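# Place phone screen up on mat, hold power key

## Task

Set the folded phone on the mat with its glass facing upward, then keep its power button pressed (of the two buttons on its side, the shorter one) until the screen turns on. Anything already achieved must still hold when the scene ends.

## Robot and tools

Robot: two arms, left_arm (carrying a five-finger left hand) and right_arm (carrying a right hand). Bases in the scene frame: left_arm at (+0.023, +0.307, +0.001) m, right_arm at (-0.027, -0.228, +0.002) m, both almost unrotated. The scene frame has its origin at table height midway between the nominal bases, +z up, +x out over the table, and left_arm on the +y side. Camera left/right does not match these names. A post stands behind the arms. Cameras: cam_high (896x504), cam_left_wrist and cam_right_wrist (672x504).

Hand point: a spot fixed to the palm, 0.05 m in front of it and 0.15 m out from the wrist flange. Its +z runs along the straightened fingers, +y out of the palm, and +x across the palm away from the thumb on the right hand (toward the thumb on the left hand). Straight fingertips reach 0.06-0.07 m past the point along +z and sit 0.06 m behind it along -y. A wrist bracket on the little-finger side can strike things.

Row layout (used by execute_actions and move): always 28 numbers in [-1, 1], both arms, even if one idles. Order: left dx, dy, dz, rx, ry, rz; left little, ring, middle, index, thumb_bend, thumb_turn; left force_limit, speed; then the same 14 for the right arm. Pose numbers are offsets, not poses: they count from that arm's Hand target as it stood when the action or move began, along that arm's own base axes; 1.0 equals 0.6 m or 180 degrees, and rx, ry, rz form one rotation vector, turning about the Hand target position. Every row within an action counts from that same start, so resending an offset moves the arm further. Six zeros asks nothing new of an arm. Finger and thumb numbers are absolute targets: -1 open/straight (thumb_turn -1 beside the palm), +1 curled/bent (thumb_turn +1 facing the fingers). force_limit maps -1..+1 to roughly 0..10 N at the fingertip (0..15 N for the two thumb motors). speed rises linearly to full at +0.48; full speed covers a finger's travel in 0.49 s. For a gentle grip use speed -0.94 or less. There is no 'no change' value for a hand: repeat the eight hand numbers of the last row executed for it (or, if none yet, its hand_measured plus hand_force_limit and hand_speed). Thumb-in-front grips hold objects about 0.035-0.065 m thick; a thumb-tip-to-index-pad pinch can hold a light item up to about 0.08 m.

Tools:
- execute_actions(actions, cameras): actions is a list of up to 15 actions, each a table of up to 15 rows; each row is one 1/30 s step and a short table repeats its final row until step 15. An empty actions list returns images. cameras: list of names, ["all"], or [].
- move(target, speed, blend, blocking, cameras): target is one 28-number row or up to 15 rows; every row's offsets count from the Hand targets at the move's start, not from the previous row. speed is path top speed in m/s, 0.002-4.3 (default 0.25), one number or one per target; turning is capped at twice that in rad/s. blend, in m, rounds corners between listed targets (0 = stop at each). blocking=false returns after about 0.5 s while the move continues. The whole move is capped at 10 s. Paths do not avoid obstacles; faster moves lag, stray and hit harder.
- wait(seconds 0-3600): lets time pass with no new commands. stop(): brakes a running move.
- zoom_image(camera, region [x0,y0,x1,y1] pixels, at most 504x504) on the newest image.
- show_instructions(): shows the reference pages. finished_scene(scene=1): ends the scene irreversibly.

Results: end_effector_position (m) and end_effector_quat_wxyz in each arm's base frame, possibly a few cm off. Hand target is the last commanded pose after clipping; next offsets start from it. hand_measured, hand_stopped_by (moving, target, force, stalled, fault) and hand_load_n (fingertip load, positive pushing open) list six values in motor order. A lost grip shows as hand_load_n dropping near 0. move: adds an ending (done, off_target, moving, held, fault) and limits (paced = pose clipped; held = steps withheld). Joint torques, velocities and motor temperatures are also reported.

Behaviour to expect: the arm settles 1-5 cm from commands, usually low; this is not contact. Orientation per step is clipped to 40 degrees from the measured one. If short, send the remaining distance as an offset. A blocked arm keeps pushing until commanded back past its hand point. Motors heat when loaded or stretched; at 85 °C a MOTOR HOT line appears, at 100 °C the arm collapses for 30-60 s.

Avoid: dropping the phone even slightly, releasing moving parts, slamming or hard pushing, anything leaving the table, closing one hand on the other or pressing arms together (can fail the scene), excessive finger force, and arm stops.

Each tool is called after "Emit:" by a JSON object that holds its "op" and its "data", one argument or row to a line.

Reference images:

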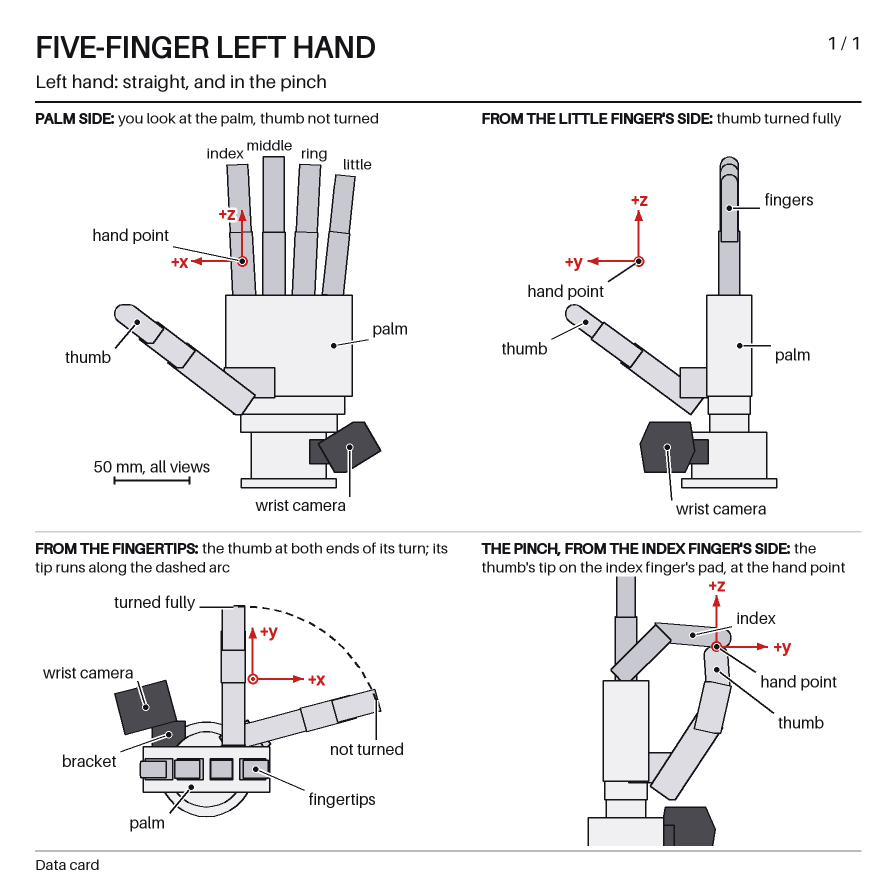

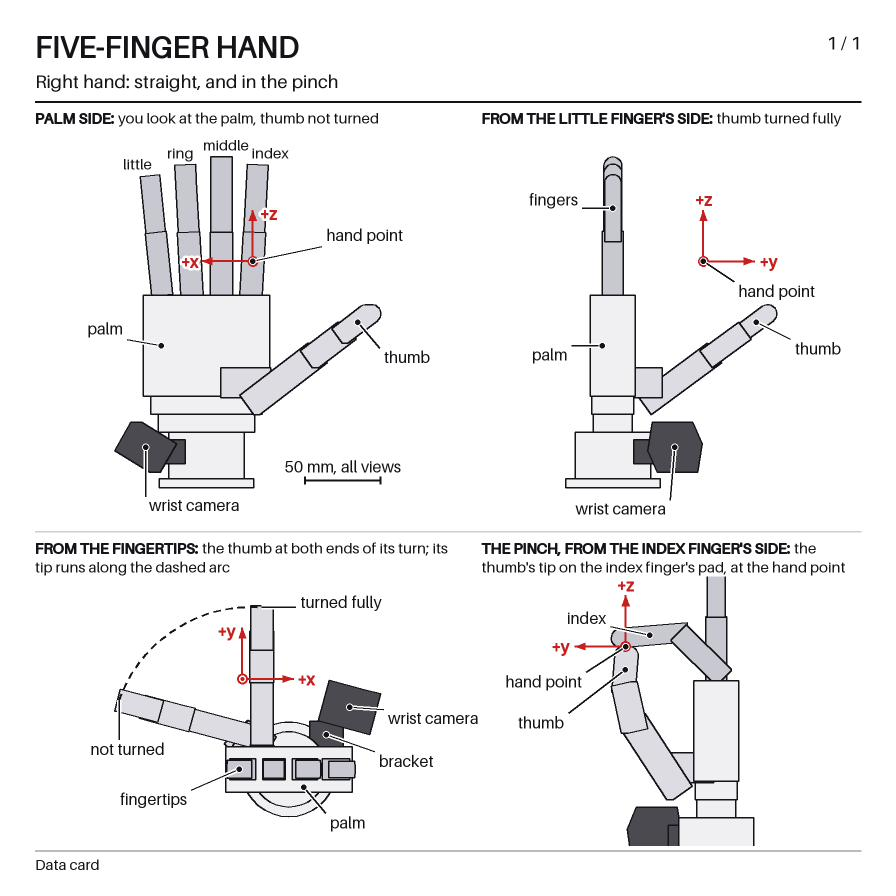

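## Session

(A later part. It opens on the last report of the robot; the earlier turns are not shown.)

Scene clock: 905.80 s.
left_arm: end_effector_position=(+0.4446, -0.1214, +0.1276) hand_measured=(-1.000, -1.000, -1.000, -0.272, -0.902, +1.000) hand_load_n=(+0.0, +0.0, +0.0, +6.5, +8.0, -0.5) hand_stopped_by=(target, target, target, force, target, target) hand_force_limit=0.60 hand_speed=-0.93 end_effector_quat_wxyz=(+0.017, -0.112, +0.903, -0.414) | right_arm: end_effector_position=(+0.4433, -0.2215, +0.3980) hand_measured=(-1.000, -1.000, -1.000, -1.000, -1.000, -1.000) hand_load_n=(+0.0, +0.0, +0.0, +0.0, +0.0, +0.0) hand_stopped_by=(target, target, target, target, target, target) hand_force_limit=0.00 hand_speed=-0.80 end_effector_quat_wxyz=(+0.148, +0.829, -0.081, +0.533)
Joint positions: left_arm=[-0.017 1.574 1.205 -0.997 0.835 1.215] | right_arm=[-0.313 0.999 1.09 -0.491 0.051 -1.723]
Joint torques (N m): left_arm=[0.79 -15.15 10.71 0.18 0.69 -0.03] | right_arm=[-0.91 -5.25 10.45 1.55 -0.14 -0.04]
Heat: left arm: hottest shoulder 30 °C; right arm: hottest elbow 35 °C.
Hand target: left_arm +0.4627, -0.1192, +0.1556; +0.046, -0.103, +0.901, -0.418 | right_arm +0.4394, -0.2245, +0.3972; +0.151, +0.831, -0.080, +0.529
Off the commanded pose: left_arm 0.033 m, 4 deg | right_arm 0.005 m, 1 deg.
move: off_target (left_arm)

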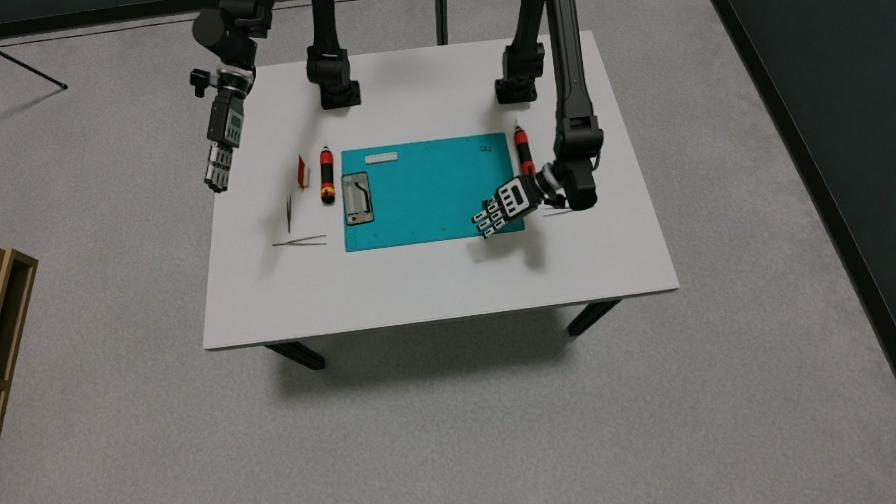

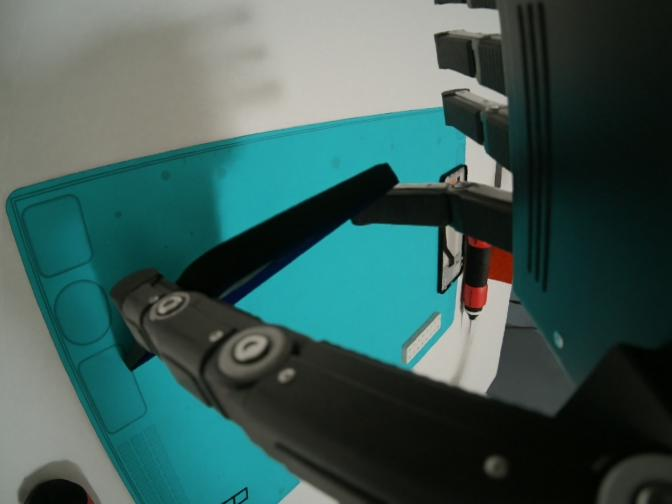

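Emit:
{"op": "move", "data": {
  "target": [-0.013, 0, 0.027, 0, 0, 0, -1, -1, -1, -0.05, -0.9, 1, 0.6, -0.93, 0, 0, 0, 0, 0, 0, -1, -1, -1, -1, -1, -1, 0, -0.8],
  "speed": 0.03,
  "cameras": ["cam_high", "cam_left_wrist"]
}}

Scene clock: 911.37 s.
left_arm: end_effector_position=(+0.4377, -0.1212, +0.1432) hand_measured=(-1.000, -1.000, -1.000, -0.272, -0.902, +1.000) hand_load_n=(+0.0, +0.0, +0.0, +6.5, +8.5, -0.5) hand_stopped_by=(target, target, target, force, target, target) hand_force_limit=0.60 hand_speed=-0.93 end_effector_quat_wxyz=(+0.016, -0.113, +0.903, -0.413) | right_arm: end_effector_position=(+0.4433, -0.2215, +0.3980) hand_measured=(-1.000, -1.000, -1.000, -1.000, -1.000, -1.000) hand_load_n=(+0.0, +0.0, +0.0, +0.0, +0.0, +0.0) hand_stopped_by=(target, target, target, target, target, target) hand_force_limit=0.00 hand_speed=-0.80 end_effector_quat_wxyz=(+0.148, +0.829, -0.081, +0.533)
Joint positions: left_arm=[-0.017 1.543 1.212 -1.036 0.835 1.215] | right_arm=[-0.313 0.999 1.09 -0.491 0.051 -1.723]
Joint torques (N m): left_arm=[0.79 -14.86 10.86 0.13 0.7 -0.03] | right_arm=[-0.38 -5.77 10.41 1.55 -0.15 -0.02]
Heat: left arm: hottest elbow 31 °C; right arm: hottest elbow 35 °C.
Hand target: left_arm +0.4549, -0.1192, +0.1716; +0.046, -0.103, +0.901, -0.418 | right_arm +0.4394, -0.2245, +0.3972; +0.151, +0.831, -0.080, +0.529
Off the commanded pose: left_arm 0.033 m, 4 deg | right_arm 0.005 m, 1 deg.
move: off_target (left_arm)

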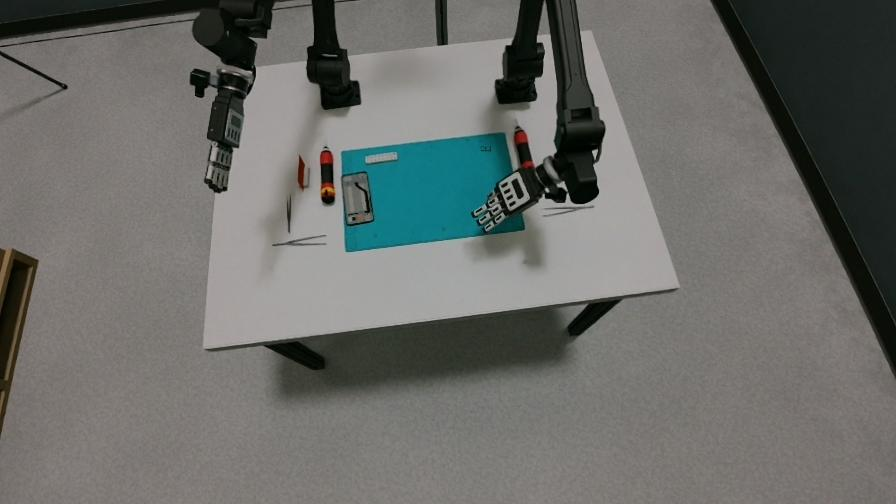

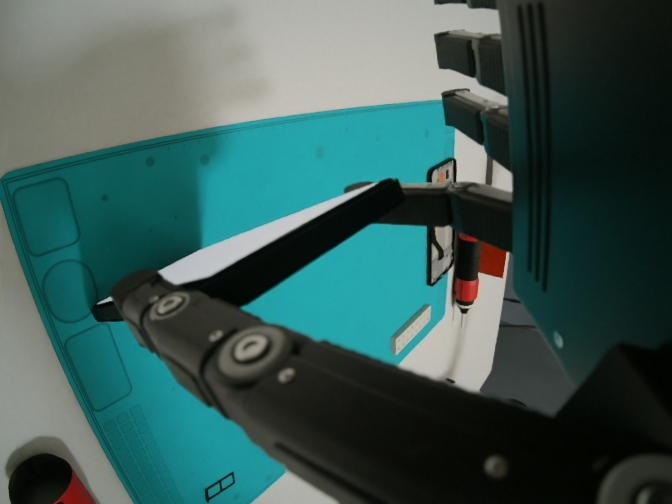

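Emit:
{"op": "move", "data": {
  "target": [-0.022, 0, 0.01, 0, 0, 0, -1, -1, -1, -0.05, -0.9, 1, 0.6, -0.93, 0, 0, 0, 0, 0, 0, -1, -1, -1, -1, -1, -1, 0, -0.8],
  "speed": 0.03,
  "cameras": ["cam_high", "cam_left_wrist"]
}}

Scene clock: 918.40 s.
left_arm: end_effector_position=(+0.4341, -0.1210, +0.1577) hand_measured=(-1.000, -1.000, -1.000, -0.272, -0.902, +1.000) hand_load_n=(+0.0, +0.0, +0.0, +6.5, +8.0, -0.5) hand_stopped_by=(target, target, target, force, target, target) hand_force_limit=0.60 hand_speed=-0.93 end_effector_quat_wxyz=(+0.027, -0.108, +0.903, -0.414) | right_arm: end_effector_position=(+0.4433, -0.2215, +0.3980) hand_measured=(-1.000, -1.000, -1.000, -1.000, -1.000, -1.000) hand_load_n=(+0.0, +0.0, +0.0, +0.0, +0.0, +0.0) hand_stopped_by=(target, target, target, target, target, target) hand_force_limit=0.00 hand_speed=-0.80 end_effector_quat_wxyz=(+0.148, +0.829, -0.081, +0.533)
Joint positions: left_arm=[-0.017 1.508 1.212 -1.049 0.834 1.215] | right_arm=[-0.313 0.999 1.09 -0.491 0.051 -1.723]
Joint torques (N m): left_arm=[0.85 -14.45 9.21 0.21 0.72 -0.04] | right_arm=[-1.03 -5.54 10.4 1.52 -0.16 -0.05]
Heat: left arm: hottest shoulder 31 °C; right arm: hottest elbow 35 °C.
Hand target: left_arm +0.4417, -0.1192, +0.1776; +0.046, -0.103, +0.901, -0.418 | right_arm +0.4394, -0.2245, +0.3972; +0.151, +0.831, -0.080, +0.529
Off the commanded pose: left_arm 0.021 m, 2 deg | right_arm 0.005 m, 1 deg.
move: off_target (left_arm)

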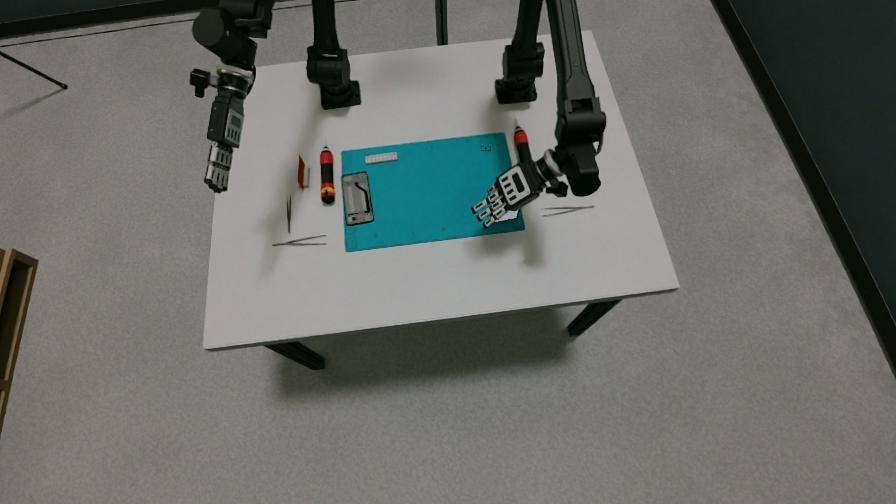

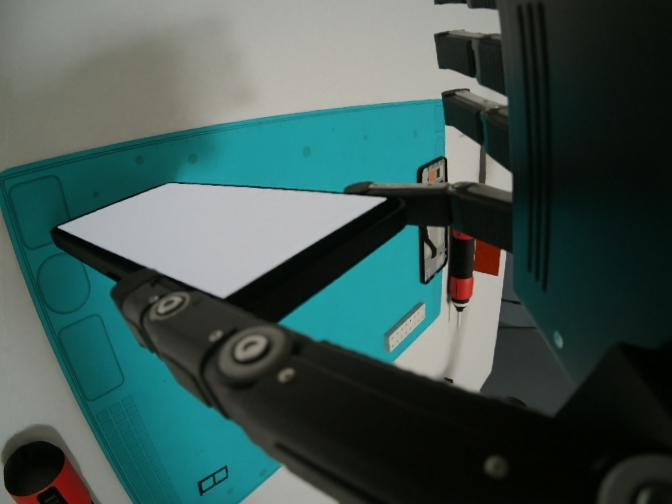

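Emit:
{"op": "zoom_image", "data": {
  "camera": "cam_high",
  "region": [440, 130, 640, 290]
}}

Emit:
{"op": "zoom_image", "data": {
  "camera": "cam_left_wrist",
  "region": [0, 120, 504, 420]
}}

Scaled by 2.520 from the camera's image (finer frame: 1280x720).

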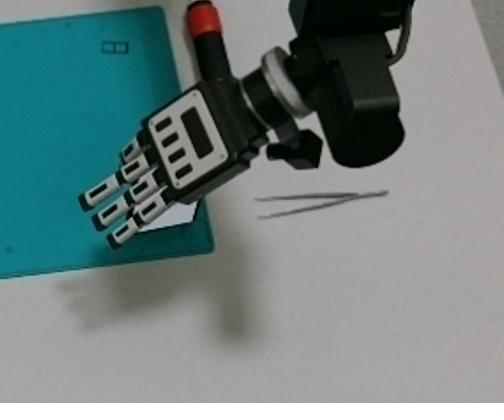

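Scaled by 1.000.

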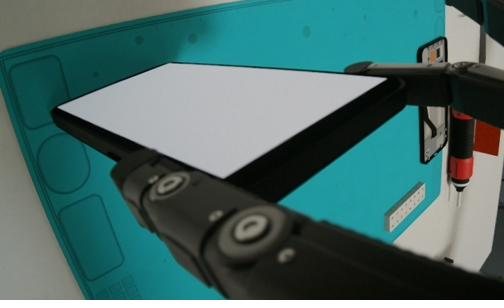

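Emit:
{"op": "move", "data": {
  "target": [-0.033, 0, -0.008, 0, 0, 0, -1, -1, -1, -0.05, -0.9, 1, 0.6, -0.93, 0, 0, 0, 0, 0, 0, -1, -1, -1, -1, -1, -1, 0, -0.8],
  "speed": 0.03,
  "cameras": ["cam_high", "cam_left_wrist"]
}}

Scene clock: 927.97 s.
left_arm: end_effector_position=(+0.4171, -0.1207, +0.1596) hand_measured=(-1.000, -1.000, -1.000, -0.272, -0.902, +1.000) hand_load_n=(+0.0, +0.0, +0.0, +6.5, +8.0, -0.5) hand_stopped_by=(target, target, target, force, target, target) hand_force_limit=0.60 hand_speed=-0.93 end_effector_quat_wxyz=(+0.027, -0.108, +0.903, -0.415) | right_arm: end_effector_position=(+0.4433, -0.2215, +0.3980) hand_measured=(-1.000, -1.000, -1.000, -1.000, -1.000, -1.000) hand_load_n=(+0.0, +0.0, +0.0, +0.0, +0.0, +0.0) hand_stopped_by=(target, target, target, target, target, target) hand_force_limit=0.00 hand_speed=-0.80 end_effector_quat_wxyz=(+0.148, +0.829, -0.081, +0.533)
Joint positions: left_arm=[-0.017 1.463 1.168 -1.049 0.834 1.215] | right_arm=[-0.313 0.999 1.09 -0.491 0.051 -1.723]
Joint torques (N m): left_arm=[0.79 -13.98 7.84 0.81 0.73 -0.04] | right_arm=[-0.62 -5.83 10.48 1.61 -0.16 -0.04]
Heat: left arm: hottest elbow 31 °C; right arm: hottest elbow 35 °C.
Hand target: left_arm +0.4218, -0.1192, +0.1728; +0.046, -0.103, +0.901, -0.418 | right_arm +0.4394, -0.2245, +0.3972; +0.151, +0.831, -0.080, +0.529
Off the commanded pose: left_arm 0.014 m, 2 deg | right_arm 0.005 m, 1 deg.
move: off_target (left_arm)

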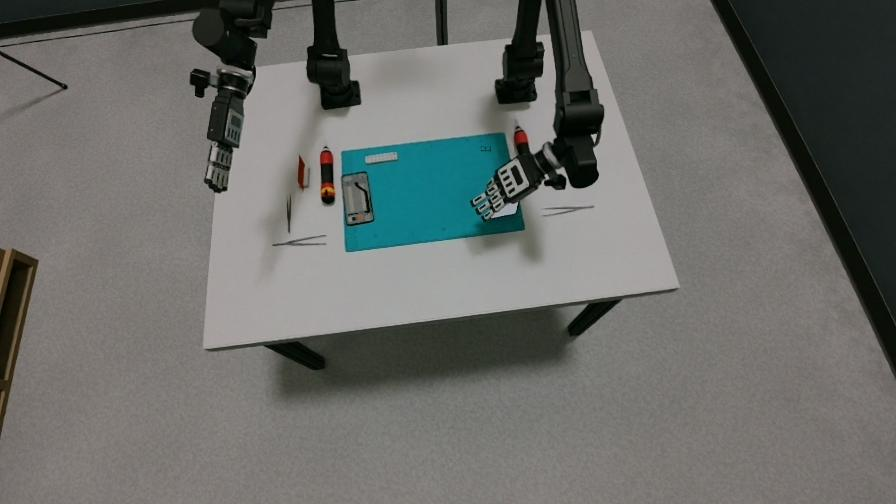

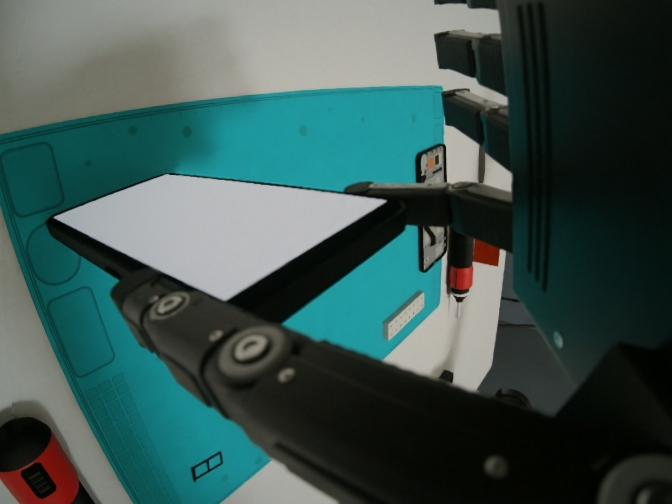

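Emit:
{"op": "move", "data": {
  "target": [0, 0, -0.02, 0, 0, 0, -1, -1, -1, -0.05, -0.9, 1, 0.6, -0.93, 0, 0, 0, 0, 0, 0, -1, -1, -1, -1, -1, -1, 0, -0.8],
  "speed": 0.02,
  "cameras": ["cam_left_wrist"]
}}

Scene clock: 934.83 s.
left_arm: end_effector_position=(+0.4171, -0.1207, +0.1525) hand_measured=(-1.000, -1.000, -1.000, -0.272, -0.902, +1.000) hand_load_n=(+0.0, +0.0, +0.0, +7.0, +8.0, +0.0) hand_stopped_by=(target, target, target, force, target, target) hand_force_limit=0.60 hand_speed=-0.93 end_effector_quat_wxyz=(+0.031, -0.106, +0.903, -0.415) | right_arm: end_effector_position=(+0.4433, -0.2215, +0.3980) hand_measured=(-1.000, -1.000, -1.000, -1.000, -1.000, -1.000) hand_load_n=(+0.0, -0.5, +0.0, +0.0, +0.0, +0.0) hand_stopped_by=(target, target, target, target, target, target) hand_force_limit=0.00 hand_speed=-0.80 end_effector_quat_wxyz=(+0.148, +0.829, -0.081, +0.533)
Joint positions: left_arm=[-0.017 1.463 1.148 -1.02 0.834 1.215] | right_arm=[-0.313 0.999 1.09 -0.491 0.051 -1.723]
Joint torques (N m): left_arm=[0.85 -13.22 7.53 0.94 0.73 -0.04] | right_arm=[-0.5 -5.66 10.48 1.46 -0.13 -0.04]
Heat: left arm: hottest shoulder 30 °C; right arm: hottest elbow 35 °C.
Hand target: left_arm +0.4219, -0.1192, +0.1608; +0.046, -0.103, +0.901, -0.418 | right_arm +0.4394, -0.2245, +0.3972; +0.151, +0.831, -0.080, +0.529
Off the commanded pose: left_arm 0.010 m, 2 deg | right_arm 0.005 m, 1 deg.
move: done

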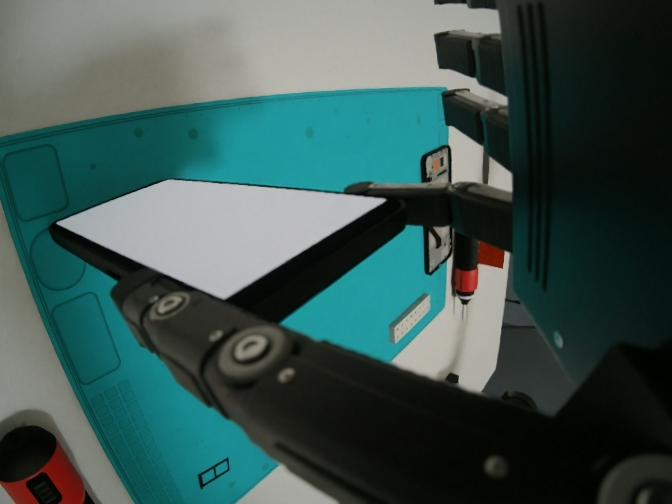

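Emit:
{"op": "move", "data": {
  "target": [
    [-0.02, 0, 0, 0, 0, 0, -1, -1, -1, -0.05, -0.9, 1, 0.6, -0.93, 0, 0, 0, 0, 0, 0, -1, -1, -1, -1, -1, -1, 0, -0.8],
    [-0.04, 0, -0.01, 0, 0, 0, -1, -1, -1, -0.05, -0.9, 1, 0.6, -0.93, 0, 0, 0, 0, 0, 0, -1, -1, -1, -1, -1, -1, 0, -0.8]
  ],
  "speed": 0.03,
  "blend": 0.005,
  "cameras": ["cam_high", "cam_left_wrist"]
}}

Scene clock: 950.93 s.
left_arm: end_effector_position=(+0.3948, -0.1213, +0.1500) hand_measured=(-1.000, -1.000, -1.000, -0.272, -0.902, +1.000) hand_load_n=(+0.0, +0.0, +0.0, +7.0, +8.5, -0.5) hand_stopped_by=(target, target, target, force, target, target) hand_force_limit=0.60 hand_speed=-0.93 end_effector_quat_wxyz=(+0.034, -0.104, +0.902, -0.418) | right_arm: end_effector_position=(+0.4433, -0.2215, +0.3980) hand_measured=(-1.000, -1.000, -1.000, -1.000, -1.000, -1.000) hand_load_n=(+0.0, +0.0, +0.0, +0.0, +0.0, +0.0) hand_stopped_by=(target, target, target, target, target, target) hand_force_limit=0.00 hand_speed=-0.80 end_effector_quat_wxyz=(+0.148, +0.829, -0.081, +0.533)
Joint positions: left_arm=[-0.017 1.404 1.078 -1 0.839 1.215] | right_arm=[-0.313 0.999 1.09 -0.491 0.051 -1.723]
Joint torques (N m): left_arm=[0.73 -12.16 7.19 1.02 0.49 -0.05] | right_arm=[-0.85 -5.42 10.5 1.58 -0.14 -0.02]
Heat: left arm: hottest elbow 31 °C; right arm: hottest elbow 36 °C.
Hand target: left_arm +0.3980, -0.1192, +0.1549; +0.046, -0.103, +0.901, -0.418 | right_arm +0.4394, -0.2245, +0.3972; +0.151, +0.831, -0.080, +0.529
Off the commanded pose: left_arm 0.006 m, 1 deg | right_arm 0.005 m, 1 deg.
move: done

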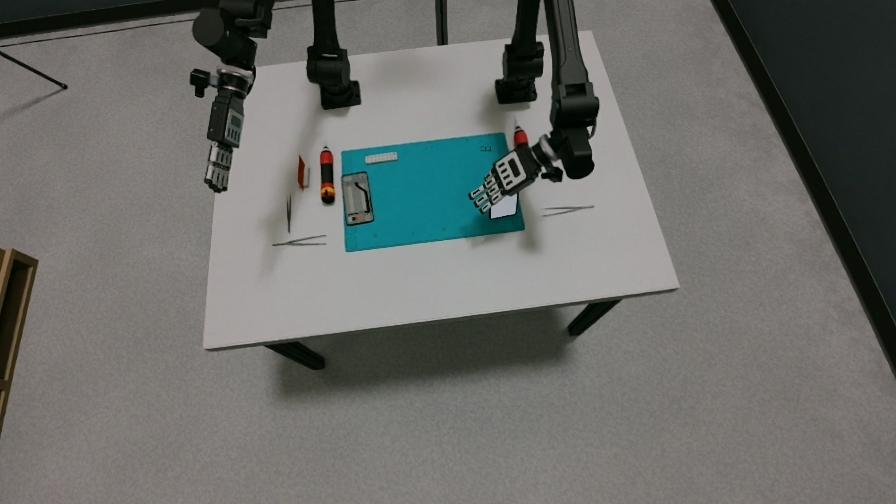

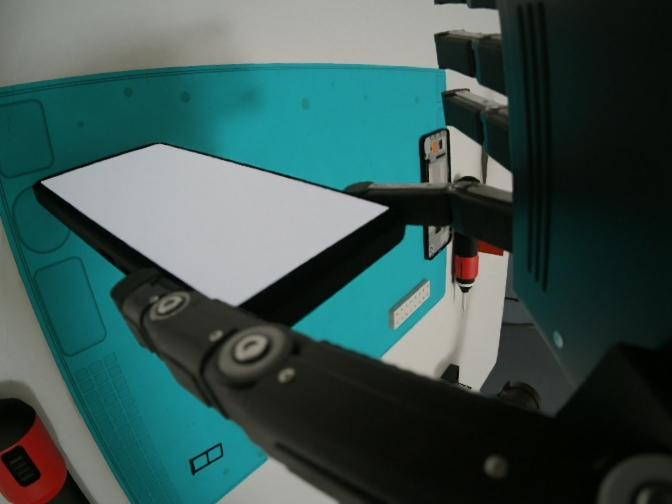

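Emit:
{"op": "move", "data": {
  "target": [
    [-0.0547, 0, -0.0158, 0, 0, 0, -1, -1, -1, -0.05, -0.9, 1, 0.6, -0.93, 0, 0, 0, 0, 0, 0, -1, -1, -1, -1, -1, -1, 0, -0.8],
    [-0.1023, 0, -0.045, 0, 0, 0, -1, -1, -1, -0.05, -0.9, 1, 0.6, -0.93, 0, 0, 0, 0, 0, 0, -1, -1, -1, -1, -1, -1, 0, -0.8]
  ],
  "speed": 0.03,
  "blend": 0.005,
  "cameras": ["cam_high", "cam_left_wrist"]
}}

Scene clock: 980.47 s.
left_arm: end_effector_position=(+0.3313, -0.1213, +0.1226) hand_measured=(-1.000, -1.000, -1.000, -0.272, -0.902, +1.000) hand_load_n=(+0.0, +0.0, +0.0, +8.0, +7.5, -2.0) hand_stopped_by=(target, target, target, force, target, target) hand_force_limit=0.60 hand_speed=-0.93 end_effector_quat_wxyz=(+0.031, -0.105, +0.901, -0.421) | right_arm: end_effector_position=(+0.4433, -0.2215, +0.3980) hand_measured=(-1.000, -1.000, -1.000, -1.000, -1.000, -1.000) hand_load_n=(+0.0, +0.0, +0.0, +0.0, +0.0, +0.0) hand_stopped_by=(target, target, target, target, target, target) hand_force_limit=0.00 hand_speed=-0.80 end_effector_quat_wxyz=(+0.148, +0.829, -0.081, +0.533)
Joint positions: left_arm=[-0.017 1.267 0.871 -0.935 0.846 1.213] | right_arm=[-0.313 0.999 1.09 -0.491 0.051 -1.723]
Joint torques (N m): left_arm=[0.62 -9.93 7.31 0.99 0.23 -0.06] | right_arm=[-1.08 -5.89 10.48 1.55 -0.13 -0.03]
Heat: left arm: hottest shoulder 30 °C; right arm: hottest elbow 36 °C.
Hand target: left_arm +0.3366, -0.1192, +0.1279; +0.046, -0.103, +0.901, -0.418 | right_arm +0.4394, -0.2245, +0.3972; +0.151, +0.831, -0.080, +0.529
Off the commanded pose: left_arm 0.008 m, 2 deg | right_arm 0.005 m, 1 deg.
move: done

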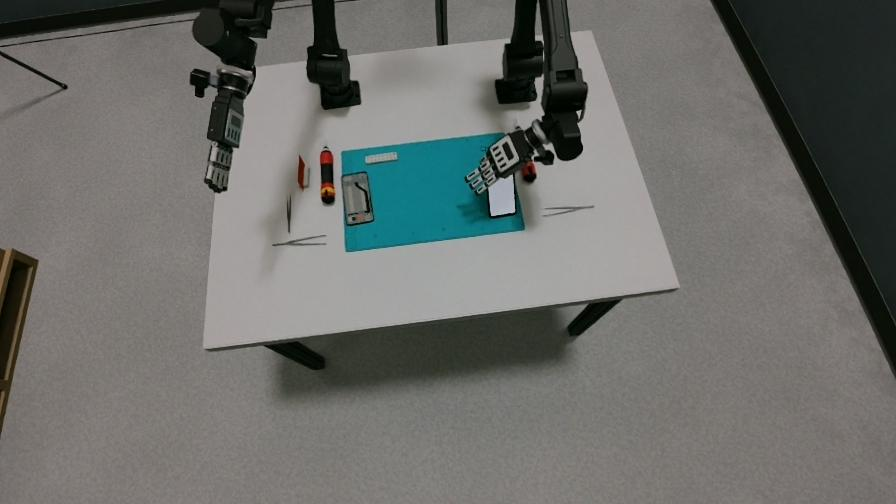

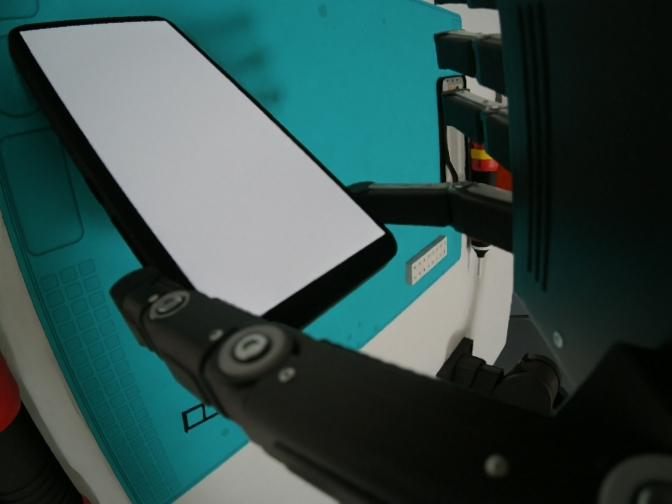

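Emit:
{"op": "zoom_image", "data": {
  "camera": "cam_high",
  "region": [440, 90, 640, 250]
}}

Scaled by 2.520 from the camera's image (finer frame: 1280x720).

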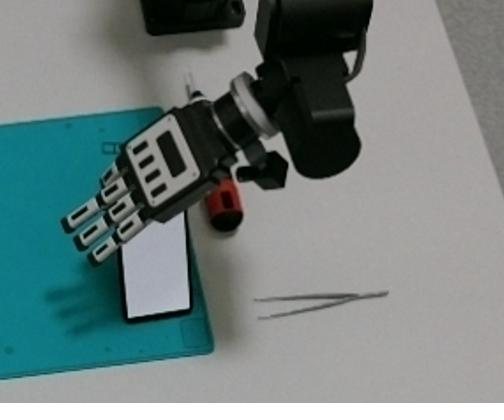

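Emit:
{"op": "move", "data": {
  "target": [
    [-0.038, 0, -0.0395, 0, 0, 0, -1, -1, -1, -0.05, -0.9, 1, 0.6, -0.93, 0, 0, 0, 0, 0, 0, -1, -1, -1, -1, -1, -1, 0, -0.8],
    [-0.0642, 0, -0.0888, 0, 0, 0, -1, -1, -1, -0.05, -0.9, 1, 0.6, -0.93, 0, 0, 0, 0, 0, 0, -1, -1, -1, -1, -1, -1, 0, -0.8]
  ],
  "speed": 0.03,
  "blend": 0.005,
  "cameras": ["cam_high", "cam_left_wrist"]
}}

Scene clock: 992.40 s.
left_arm: end_effector_position=(+0.2917, -0.1201, +0.0696) hand_measured=(-1.000, -1.000, -1.000, -0.272, -0.902, +1.000) hand_load_n=(+0.0, +0.0, +0.0, +8.5, +8.5, -3.0) hand_stopped_by=(target, target, target, force, target, target) hand_force_limit=0.60 hand_speed=-0.93 end_effector_quat_wxyz=(+0.032, -0.105, +0.901, -0.419) | right_arm: end_effector_position=(+0.4433, -0.2215, +0.3980) hand_measured=(-1.000, -1.000, -1.000, -1.000, -1.000, -1.000) hand_load_n=(+0.0, +0.0, +0.0, +0.0, +0.0, +0.0) hand_stopped_by=(target, target, target, target, target, target) hand_force_limit=0.00 hand_speed=-0.80 end_effector_quat_wxyz=(+0.148, +0.829, -0.081, +0.533)
Joint positions: left_arm=[-0.017 1.23 0.684 -0.785 0.842 1.213] | right_arm=[-0.313 0.999 1.09 -0.491 0.051 -1.723]
Joint torques (N m): left_arm=[1.14 -9.29 7.08 1.22 0.32 -0.09] | right_arm=[-0.67 -5.25 10.51 1.55 -0.14 -0.06]
Heat: left arm: hottest shoulder 30 °C; right arm: hottest elbow 36 °C.
Hand target: left_arm +0.2980, -0.1192, +0.0746; +0.046, -0.103, +0.901, -0.418 | right_arm +0.4394, -0.2245, +0.3972; +0.151, +0.831, -0.080, +0.529
Off the commanded pose: left_arm 0.008 m, 2 deg | right_arm 0.005 m, 1 deg.
move: done

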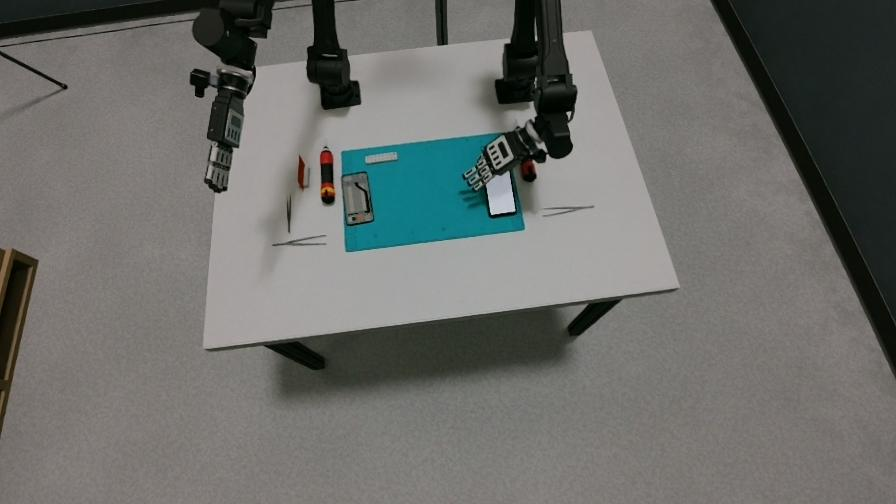

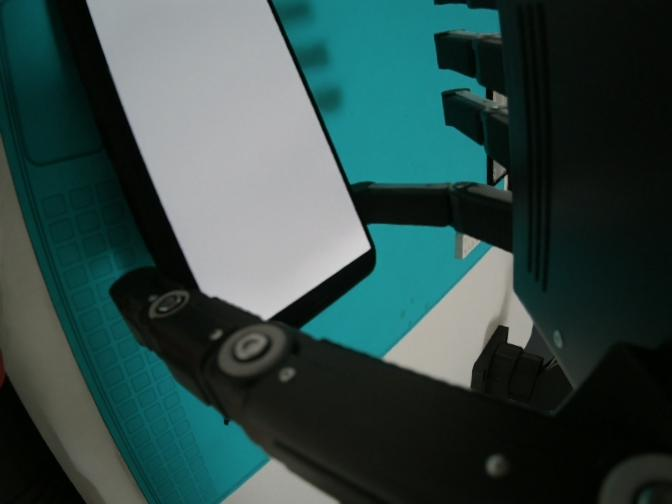

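Emit:
{"op": "move", "data": {
  "target": [-0.0078, 0, -0.0368, 0, 0, 0, -1, -1, -1, -0.05, -0.9, 1, 0.6, -0.93, 0, 0, 0, 0, 0, 0, -1, -1, -1, -1, -1, -1, 0, -0.8],
  "speed": 0.03,
  "cameras": ["cam_high", "cam_left_wrist"]
}}

Emit:
{"op": "zoom_image", "data": {
  "camera": "cam_high",
  "region": [440, 90, 640, 250]
}}

Scene clock: 999.80 s.
left_arm: end_effector_position=(+0.2882, -0.1188, +0.0512) hand_measured=(-1.000, -1.000, -1.000, -0.272, -0.902, +1.000) hand_load_n=(+0.0, +0.0, +0.0, +8.0, +8.5, -1.5) hand_stopped_by=(target, target, target, force, target, target) hand_force_limit=0.60 hand_speed=-0.93 end_effector_quat_wxyz=(+0.040, -0.103, +0.902, -0.417) | right_arm: end_effector_position=(+0.4433, -0.2215, +0.3980) hand_measured=(-1.000, -1.000, -1.000, -1.000, -1.000, -1.000) hand_load_n=(+0.0, +0.0, +0.0, +0.0, +0.0, +0.0) hand_stopped_by=(target, target, target, target, target, target) hand_force_limit=0.00 hand_speed=-0.80 end_effector_quat_wxyz=(+0.148, +0.829, -0.081, +0.533)
Joint positions: left_arm=[-0.017 1.241 0.638 -0.711 0.835 1.213] | right_arm=[-0.313 0.999 1.09 -0.491 0.051 -1.723]
Joint torques (N m): left_arm=[0.38 -7.47 6.68 1.09 0.64 -0.09] | right_arm=[-0.5 -5.95 10.51 1.51 -0.19 -0.07]
Heat: left arm: hottest shoulder 29 °C; right arm: hottest elbow 36 °C.
Hand target: left_arm +0.2933, -0.1192, +0.0526; +0.046, -0.103, +0.901, -0.418 | right_arm +0.4394, -0.2245, +0.3972; +0.151, +0.831, -0.080, +0.529
Off the commanded pose: left_arm 0.005 m, 1 deg | right_arm 0.005 m, 1 deg.
move: done

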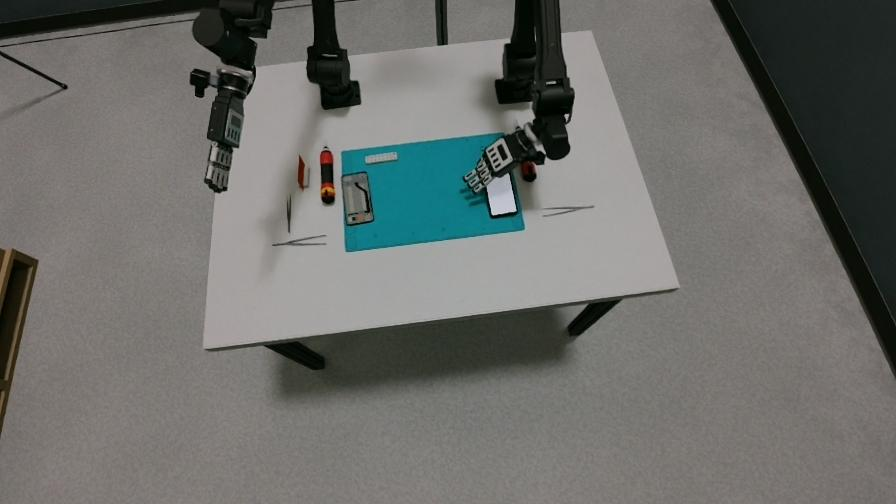

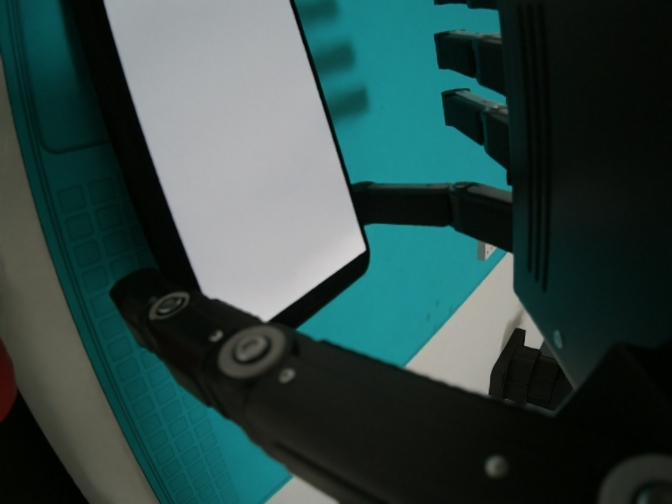

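Scaled by 2.520 from the camera's image (finer frame: 1280x720).

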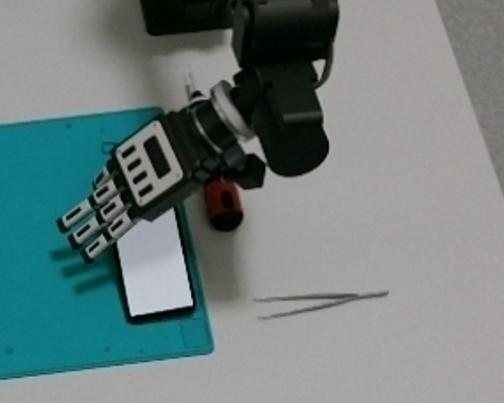

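Emit:
{"op": "move", "data": {
  "target": [-0.0045, 0, -0.035, 0, 0, 0, -1, -1, -1, -0.05, -0.9, 1, 0.6, -0.93, 0, 0, 0, 0, 0, 0, -1, -1, -1, -1, -1, -1, 0, -0.8],
  "speed": 0.03,
  "cameras": ["cam_high", "cam_left_wrist"]
}}

Scene clock: 1004.10 s.
left_arm: end_effector_position=(+0.2845, -0.1188, +0.0300) hand_measured=(-1.000, -1.000, -1.000, -0.272, -0.902, +1.000) hand_load_n=(+0.0, +0.0, +0.0, +7.5, +9.0, -1.0) hand_stopped_by=(target, target, target, force, target, target) hand_force_limit=0.60 hand_speed=-0.93 end_effector_quat_wxyz=(+0.039, -0.103, +0.902, -0.417) | right_arm: end_effector_position=(+0.4433, -0.2215, +0.3980) hand_measured=(-1.000, -1.000, -1.000, -1.000, -1.000, -1.000) hand_load_n=(+0.0, +0.0, +0.0, +0.0, +0.0, +0.0) hand_stopped_by=(target, target, target, target, target, target) hand_force_limit=0.00 hand_speed=-0.80 end_effector_quat_wxyz=(+0.148, +0.829, -0.081, +0.533)
Joint positions: left_arm=[-0.017 1.278 0.6 -0.638 0.835 1.212] | right_arm=[-0.313 0.999 1.09 -0.491 0.051 -1.723]
Joint torques (N m): left_arm=[0.38 -7.53 6.53 1.13 0.63 -0.1] | right_arm=[-0.56 -5.54 10.52 1.58 -0.15 -0.04]
Heat: left arm: hottest elbow 30 °C; right arm: hottest elbow 36 °C.
Hand target: left_arm +0.2906, -0.1192, +0.0316; +0.046, -0.103, +0.901, -0.418 | right_arm +0.4394, -0.2245, +0.3972; +0.151, +0.831, -0.080, +0.529
Off the commanded pose: left_arm 0.006 m, 1 deg | right_arm 0.005 m, 1 deg.
move: done

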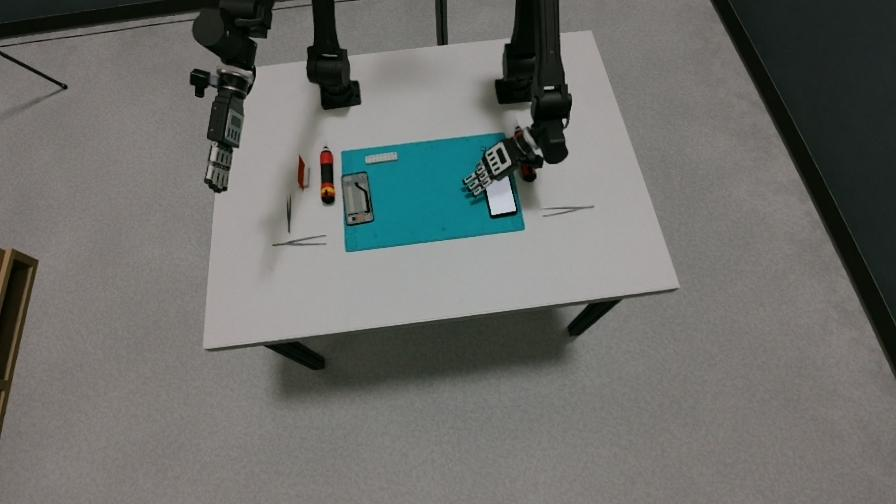

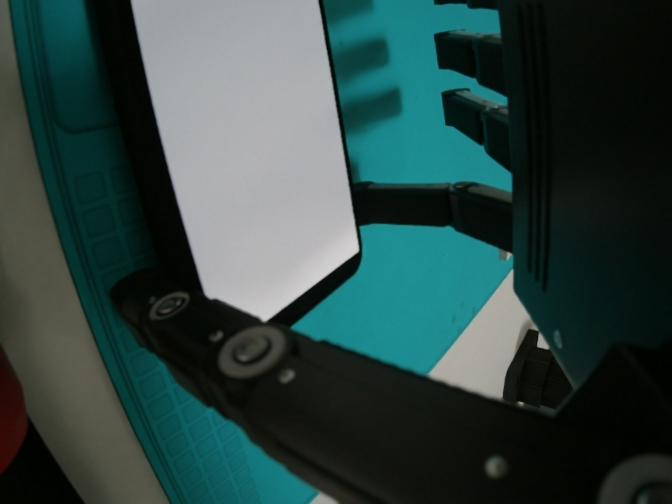

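Emit:
{"op": "move", "data": {
  "target": [0, 0, -0.01, 0, 0, 0, -1, -1, -1, -0.05, -0.9, 1, 0.6, -0.93, 0, 0, 0, 0, 0, 0, -1, -1, -1, -1, -1, -1, 0, -0.8],
  "speed": 0.02,
  "cameras": ["cam_left_wrist"]
}}

Scene clock: 1008.63 s.
left_arm: end_effector_position=(+0.2843, -0.1188, +0.0241) hand_measured=(-1.000, -1.000, -1.000, -0.272, -0.902, +1.000) hand_load_n=(+0.0, +0.0, +0.0, +8.0, +9.0, -1.0) hand_stopped_by=(target, target, target, force, target, target) hand_force_limit=0.60 hand_speed=-0.93 end_effector_quat_wxyz=(+0.039, -0.104, +0.902, -0.417) | right_arm: end_effector_position=(+0.4433, -0.2215, +0.3980) hand_measured=(-1.000, -1.000, -1.000, -1.000, -1.000, -1.000) hand_load_n=(+0.0, +0.0, +0.0, +0.0, +0.0, +0.0) hand_stopped_by=(target, target, target, target, target, target) hand_force_limit=0.00 hand_speed=-0.80 end_effector_quat_wxyz=(+0.148, +0.829, -0.081, +0.533)
Joint positions: left_arm=[-0.017 1.292 0.591 -0.616 0.835 1.212] | right_arm=[-0.313 0.999 1.09 -0.491 0.051 -1.723]
Joint torques (N m): left_arm=[0.38 -7.65 6.42 1.05 0.63 -0.07] | right_arm=[-0.79 -5.71 10.35 1.54 -0.16 -0.03]
Heat: left arm: hottest elbow 30 °C; right arm: hottest elbow 36 °C.
Hand target: left_arm +0.2907, -0.1192, +0.0256; +0.046, -0.103, +0.901, -0.418 | right_arm +0.4394, -0.2245, +0.3972; +0.151, +0.831, -0.080, +0.529
Off the commanded pose: left_arm 0.007 m, 1 deg | right_arm 0.005 m, 1 deg.
move: done

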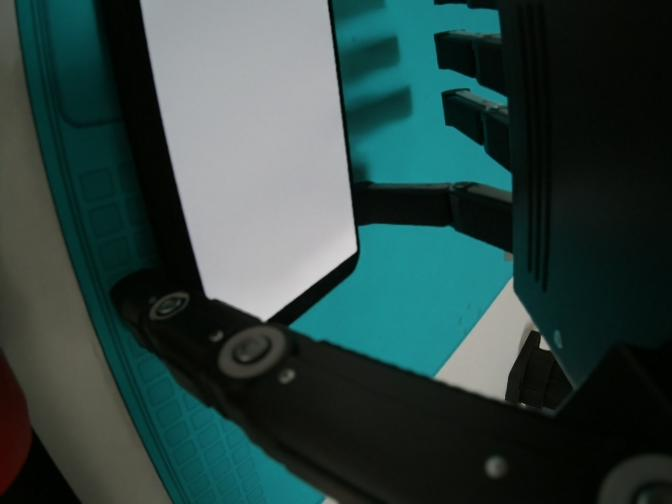

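Emit:
{"op": "move", "data": {
  "target": [0, 0, 0, 0, 0, 0, -1, -1, -1, -0.35, -0.9, 1, 0.0, -0.93, 0, 0, 0, 0, 0, 0, -1, -1, -1, -1, -1, -1, 0, -0.8],
  "speed": 0.02,
  "cameras": ["cam_high", "cam_left_wrist"]
}}

Scene clock: 1013.53 s.
left_arm: end_effector_position=(+0.2853, -0.1188, +0.0242) hand_measured=(-1.000, -1.000, -1.000, -0.350, -0.900, +1.000) hand_load_n=(+0.0, +0.0, +0.0, +0.0, +0.0, +0.0) hand_stopped_by=(target, target, target, target, target, target) hand_force_limit=0.00 hand_speed=-0.93 end_effector_quat_wxyz=(+0.040, -0.103, +0.902, -0.417) | right_arm: end_effector_position=(+0.4433, -0.2215, +0.3980) hand_measured=(-1.000, -1.000, -1.000, -1.000, -1.000, -1.000) hand_load_n=(+0.0, +0.0, +0.0, -0.5, +0.0, +0.0) hand_stopped_by=(target, target, target, target, target, target) hand_force_limit=0.00 hand_speed=-0.80 end_effector_quat_wxyz=(+0.148, +0.829, -0.081, +0.533)
Joint positions: left_arm=[-0.017 1.292 0.591 -0.612 0.835 1.21] | right_arm=[-0.313 0.999 1.09 -0.491 0.051 -1.723]
Joint torques (N m): left_arm=[0.38 -7.59 6.34 1.05 0.63 -0.06] | right_arm=[-0.97 -5.54 10.52 1.55 -0.13 -0.05]
Heat: left arm: hottest shoulder 29 °C; right arm: hottest elbow 36 °C.
Hand target: left_arm +0.2907, -0.1192, +0.0256; +0.046, -0.103, +0.901, -0.418 | right_arm +0.4394, -0.2245, +0.3972; +0.151, +0.831, -0.080, +0.529
Off the commanded pose: left_arm 0.006 m, 1 deg | right_arm 0.005 m, 1 deg.
move: done

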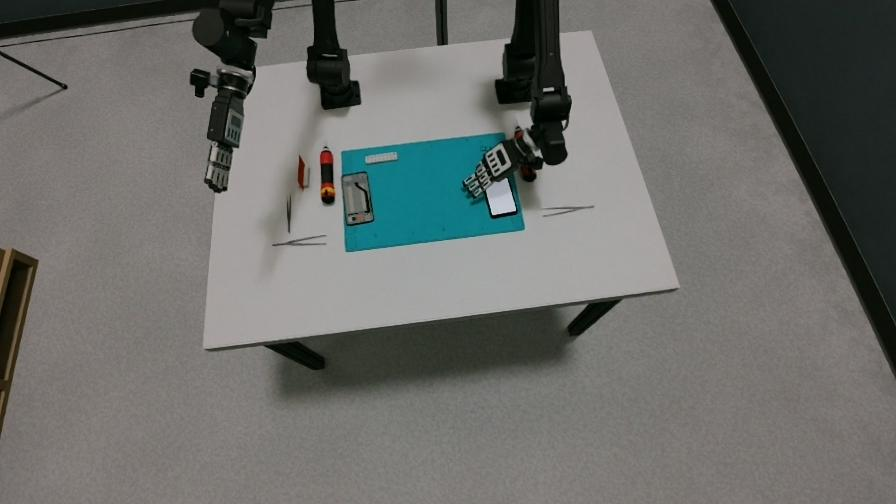

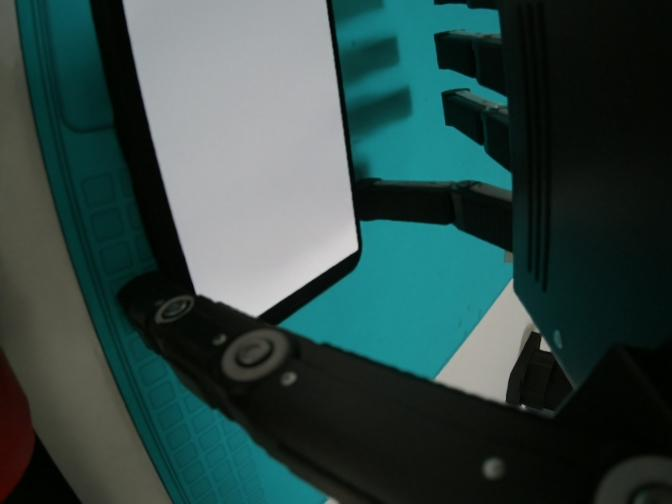

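Emit:
{"op": "zoom_image", "data": {
  "camera": "cam_left_wrist",
  "region": [60, 0, 260, 300]
}}

Scaled by 1.680 from the camera's image (finer frame: 960x720).

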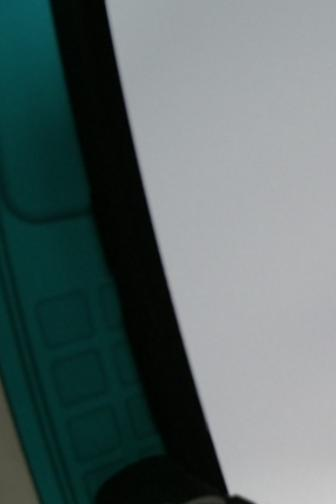

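Emit:
{"op": "zoom_image", "data": {
  "camera": "cam_left_wrist",
  "region": [80, 80, 180, 280]
}}

Scaled by 2.520 from the camera's image (finer frame: 960x720).

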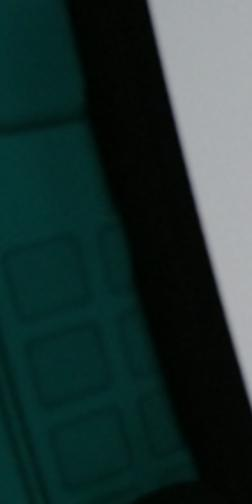

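Emit:
{"op": "move", "data": {
  "target": [
    [0, 0.0, 0, 0, 0, 0, -1, -1, -1, -0.6, -0.9, 1, 0.0, -0.9, 0, 0, 0, 0, 0, 0, -1, -1, -1, -1, -1, -1, 0, -0.8],
    [0, 0.01, 0.15, 0, 0, 0, -1, -1, -1, -0.6, -0.9, 1, 0.0, -0.9, 0, 0, 0, 0, 0, 0, -1, -1, -1, -1, -1, -1, 0, -0.8]
  ],
  "speed": 0.06,
  "cameras": ["cam_high", "cam_left_wrist"]
}}

Scene clock: 1032.07 s.
left_arm: end_effector_position=(+0.2742, -0.1150, +0.0981) hand_measured=(-1.000, -1.000, -1.000, -0.600, -0.900, +1.000) hand_load_n=(+0.0, +0.0, +0.0, +0.0, +0.0, +0.0) hand_stopped_by=(target, target, target, target, target, target) hand_force_limit=0.00 hand_speed=-0.90 end_effector_quat_wxyz=(+0.024, -0.113, +0.903, -0.415) | right_arm: end_effector_position=(+0.4433, -0.2215, +0.3980) hand_measured=(-1.000, -1.000, -1.000, -1.000, -1.000, -1.000) hand_load_n=(+0.0, +0.0, +0.0, +0.0, +0.0, +0.0) hand_stopped_by=(target, target, target, target, target, target) hand_force_limit=0.00 hand_speed=-0.80 end_effector_quat_wxyz=(+0.148, +0.829, -0.081, +0.533)
Joint positions: left_arm=[-0.004 1.145 0.707 -0.923 0.837 1.225] | right_arm=[-0.313 0.999 1.09 -0.491 0.051 -1.723]
Joint torques (N m): left_arm=[0.85 -7.77 9.96 0.05 0.72 0.08] | right_arm=[-0.56 -5.6 10.41 1.54 -0.16 -0.05]
Heat: left arm: hottest shoulder 29 °C; right arm: hottest elbow 36 °C.
Hand target: left_arm +0.2907, -0.1131, +0.1155; +0.046, -0.103, +0.901, -0.418 | right_arm +0.4394, -0.2245, +0.3972; +0.151, +0.831, -0.080, +0.529
Off the commanded pose: left_arm 0.024 m, 3 deg | right_arm 0.005 m, 1 deg.
move: off_target (left_arm)

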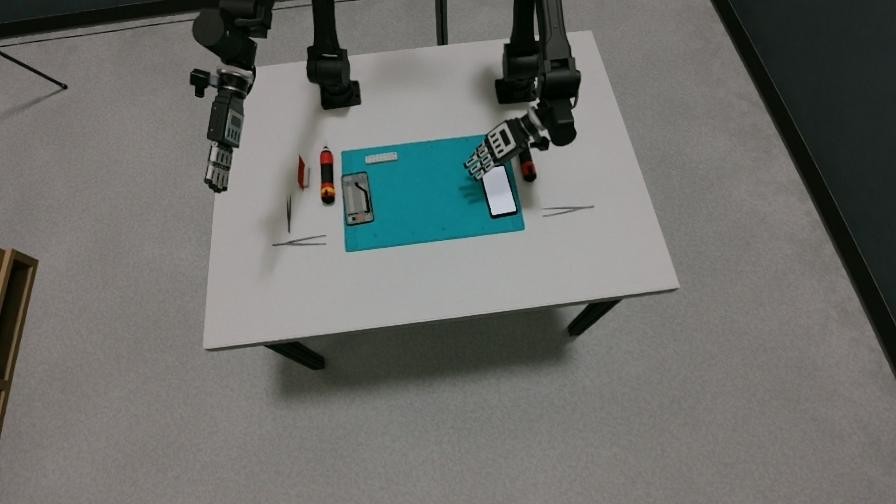

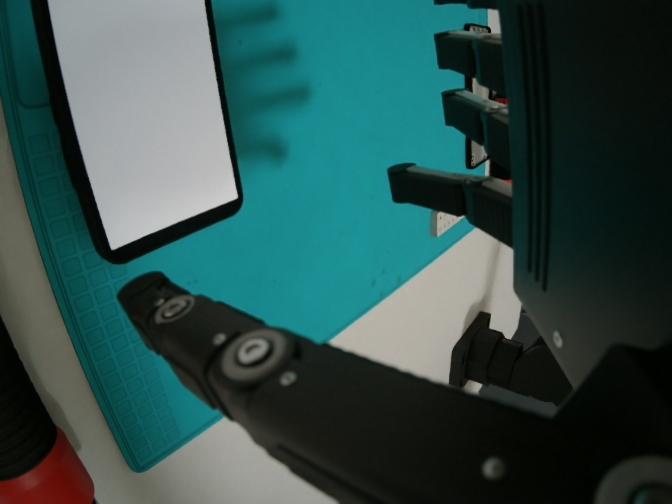

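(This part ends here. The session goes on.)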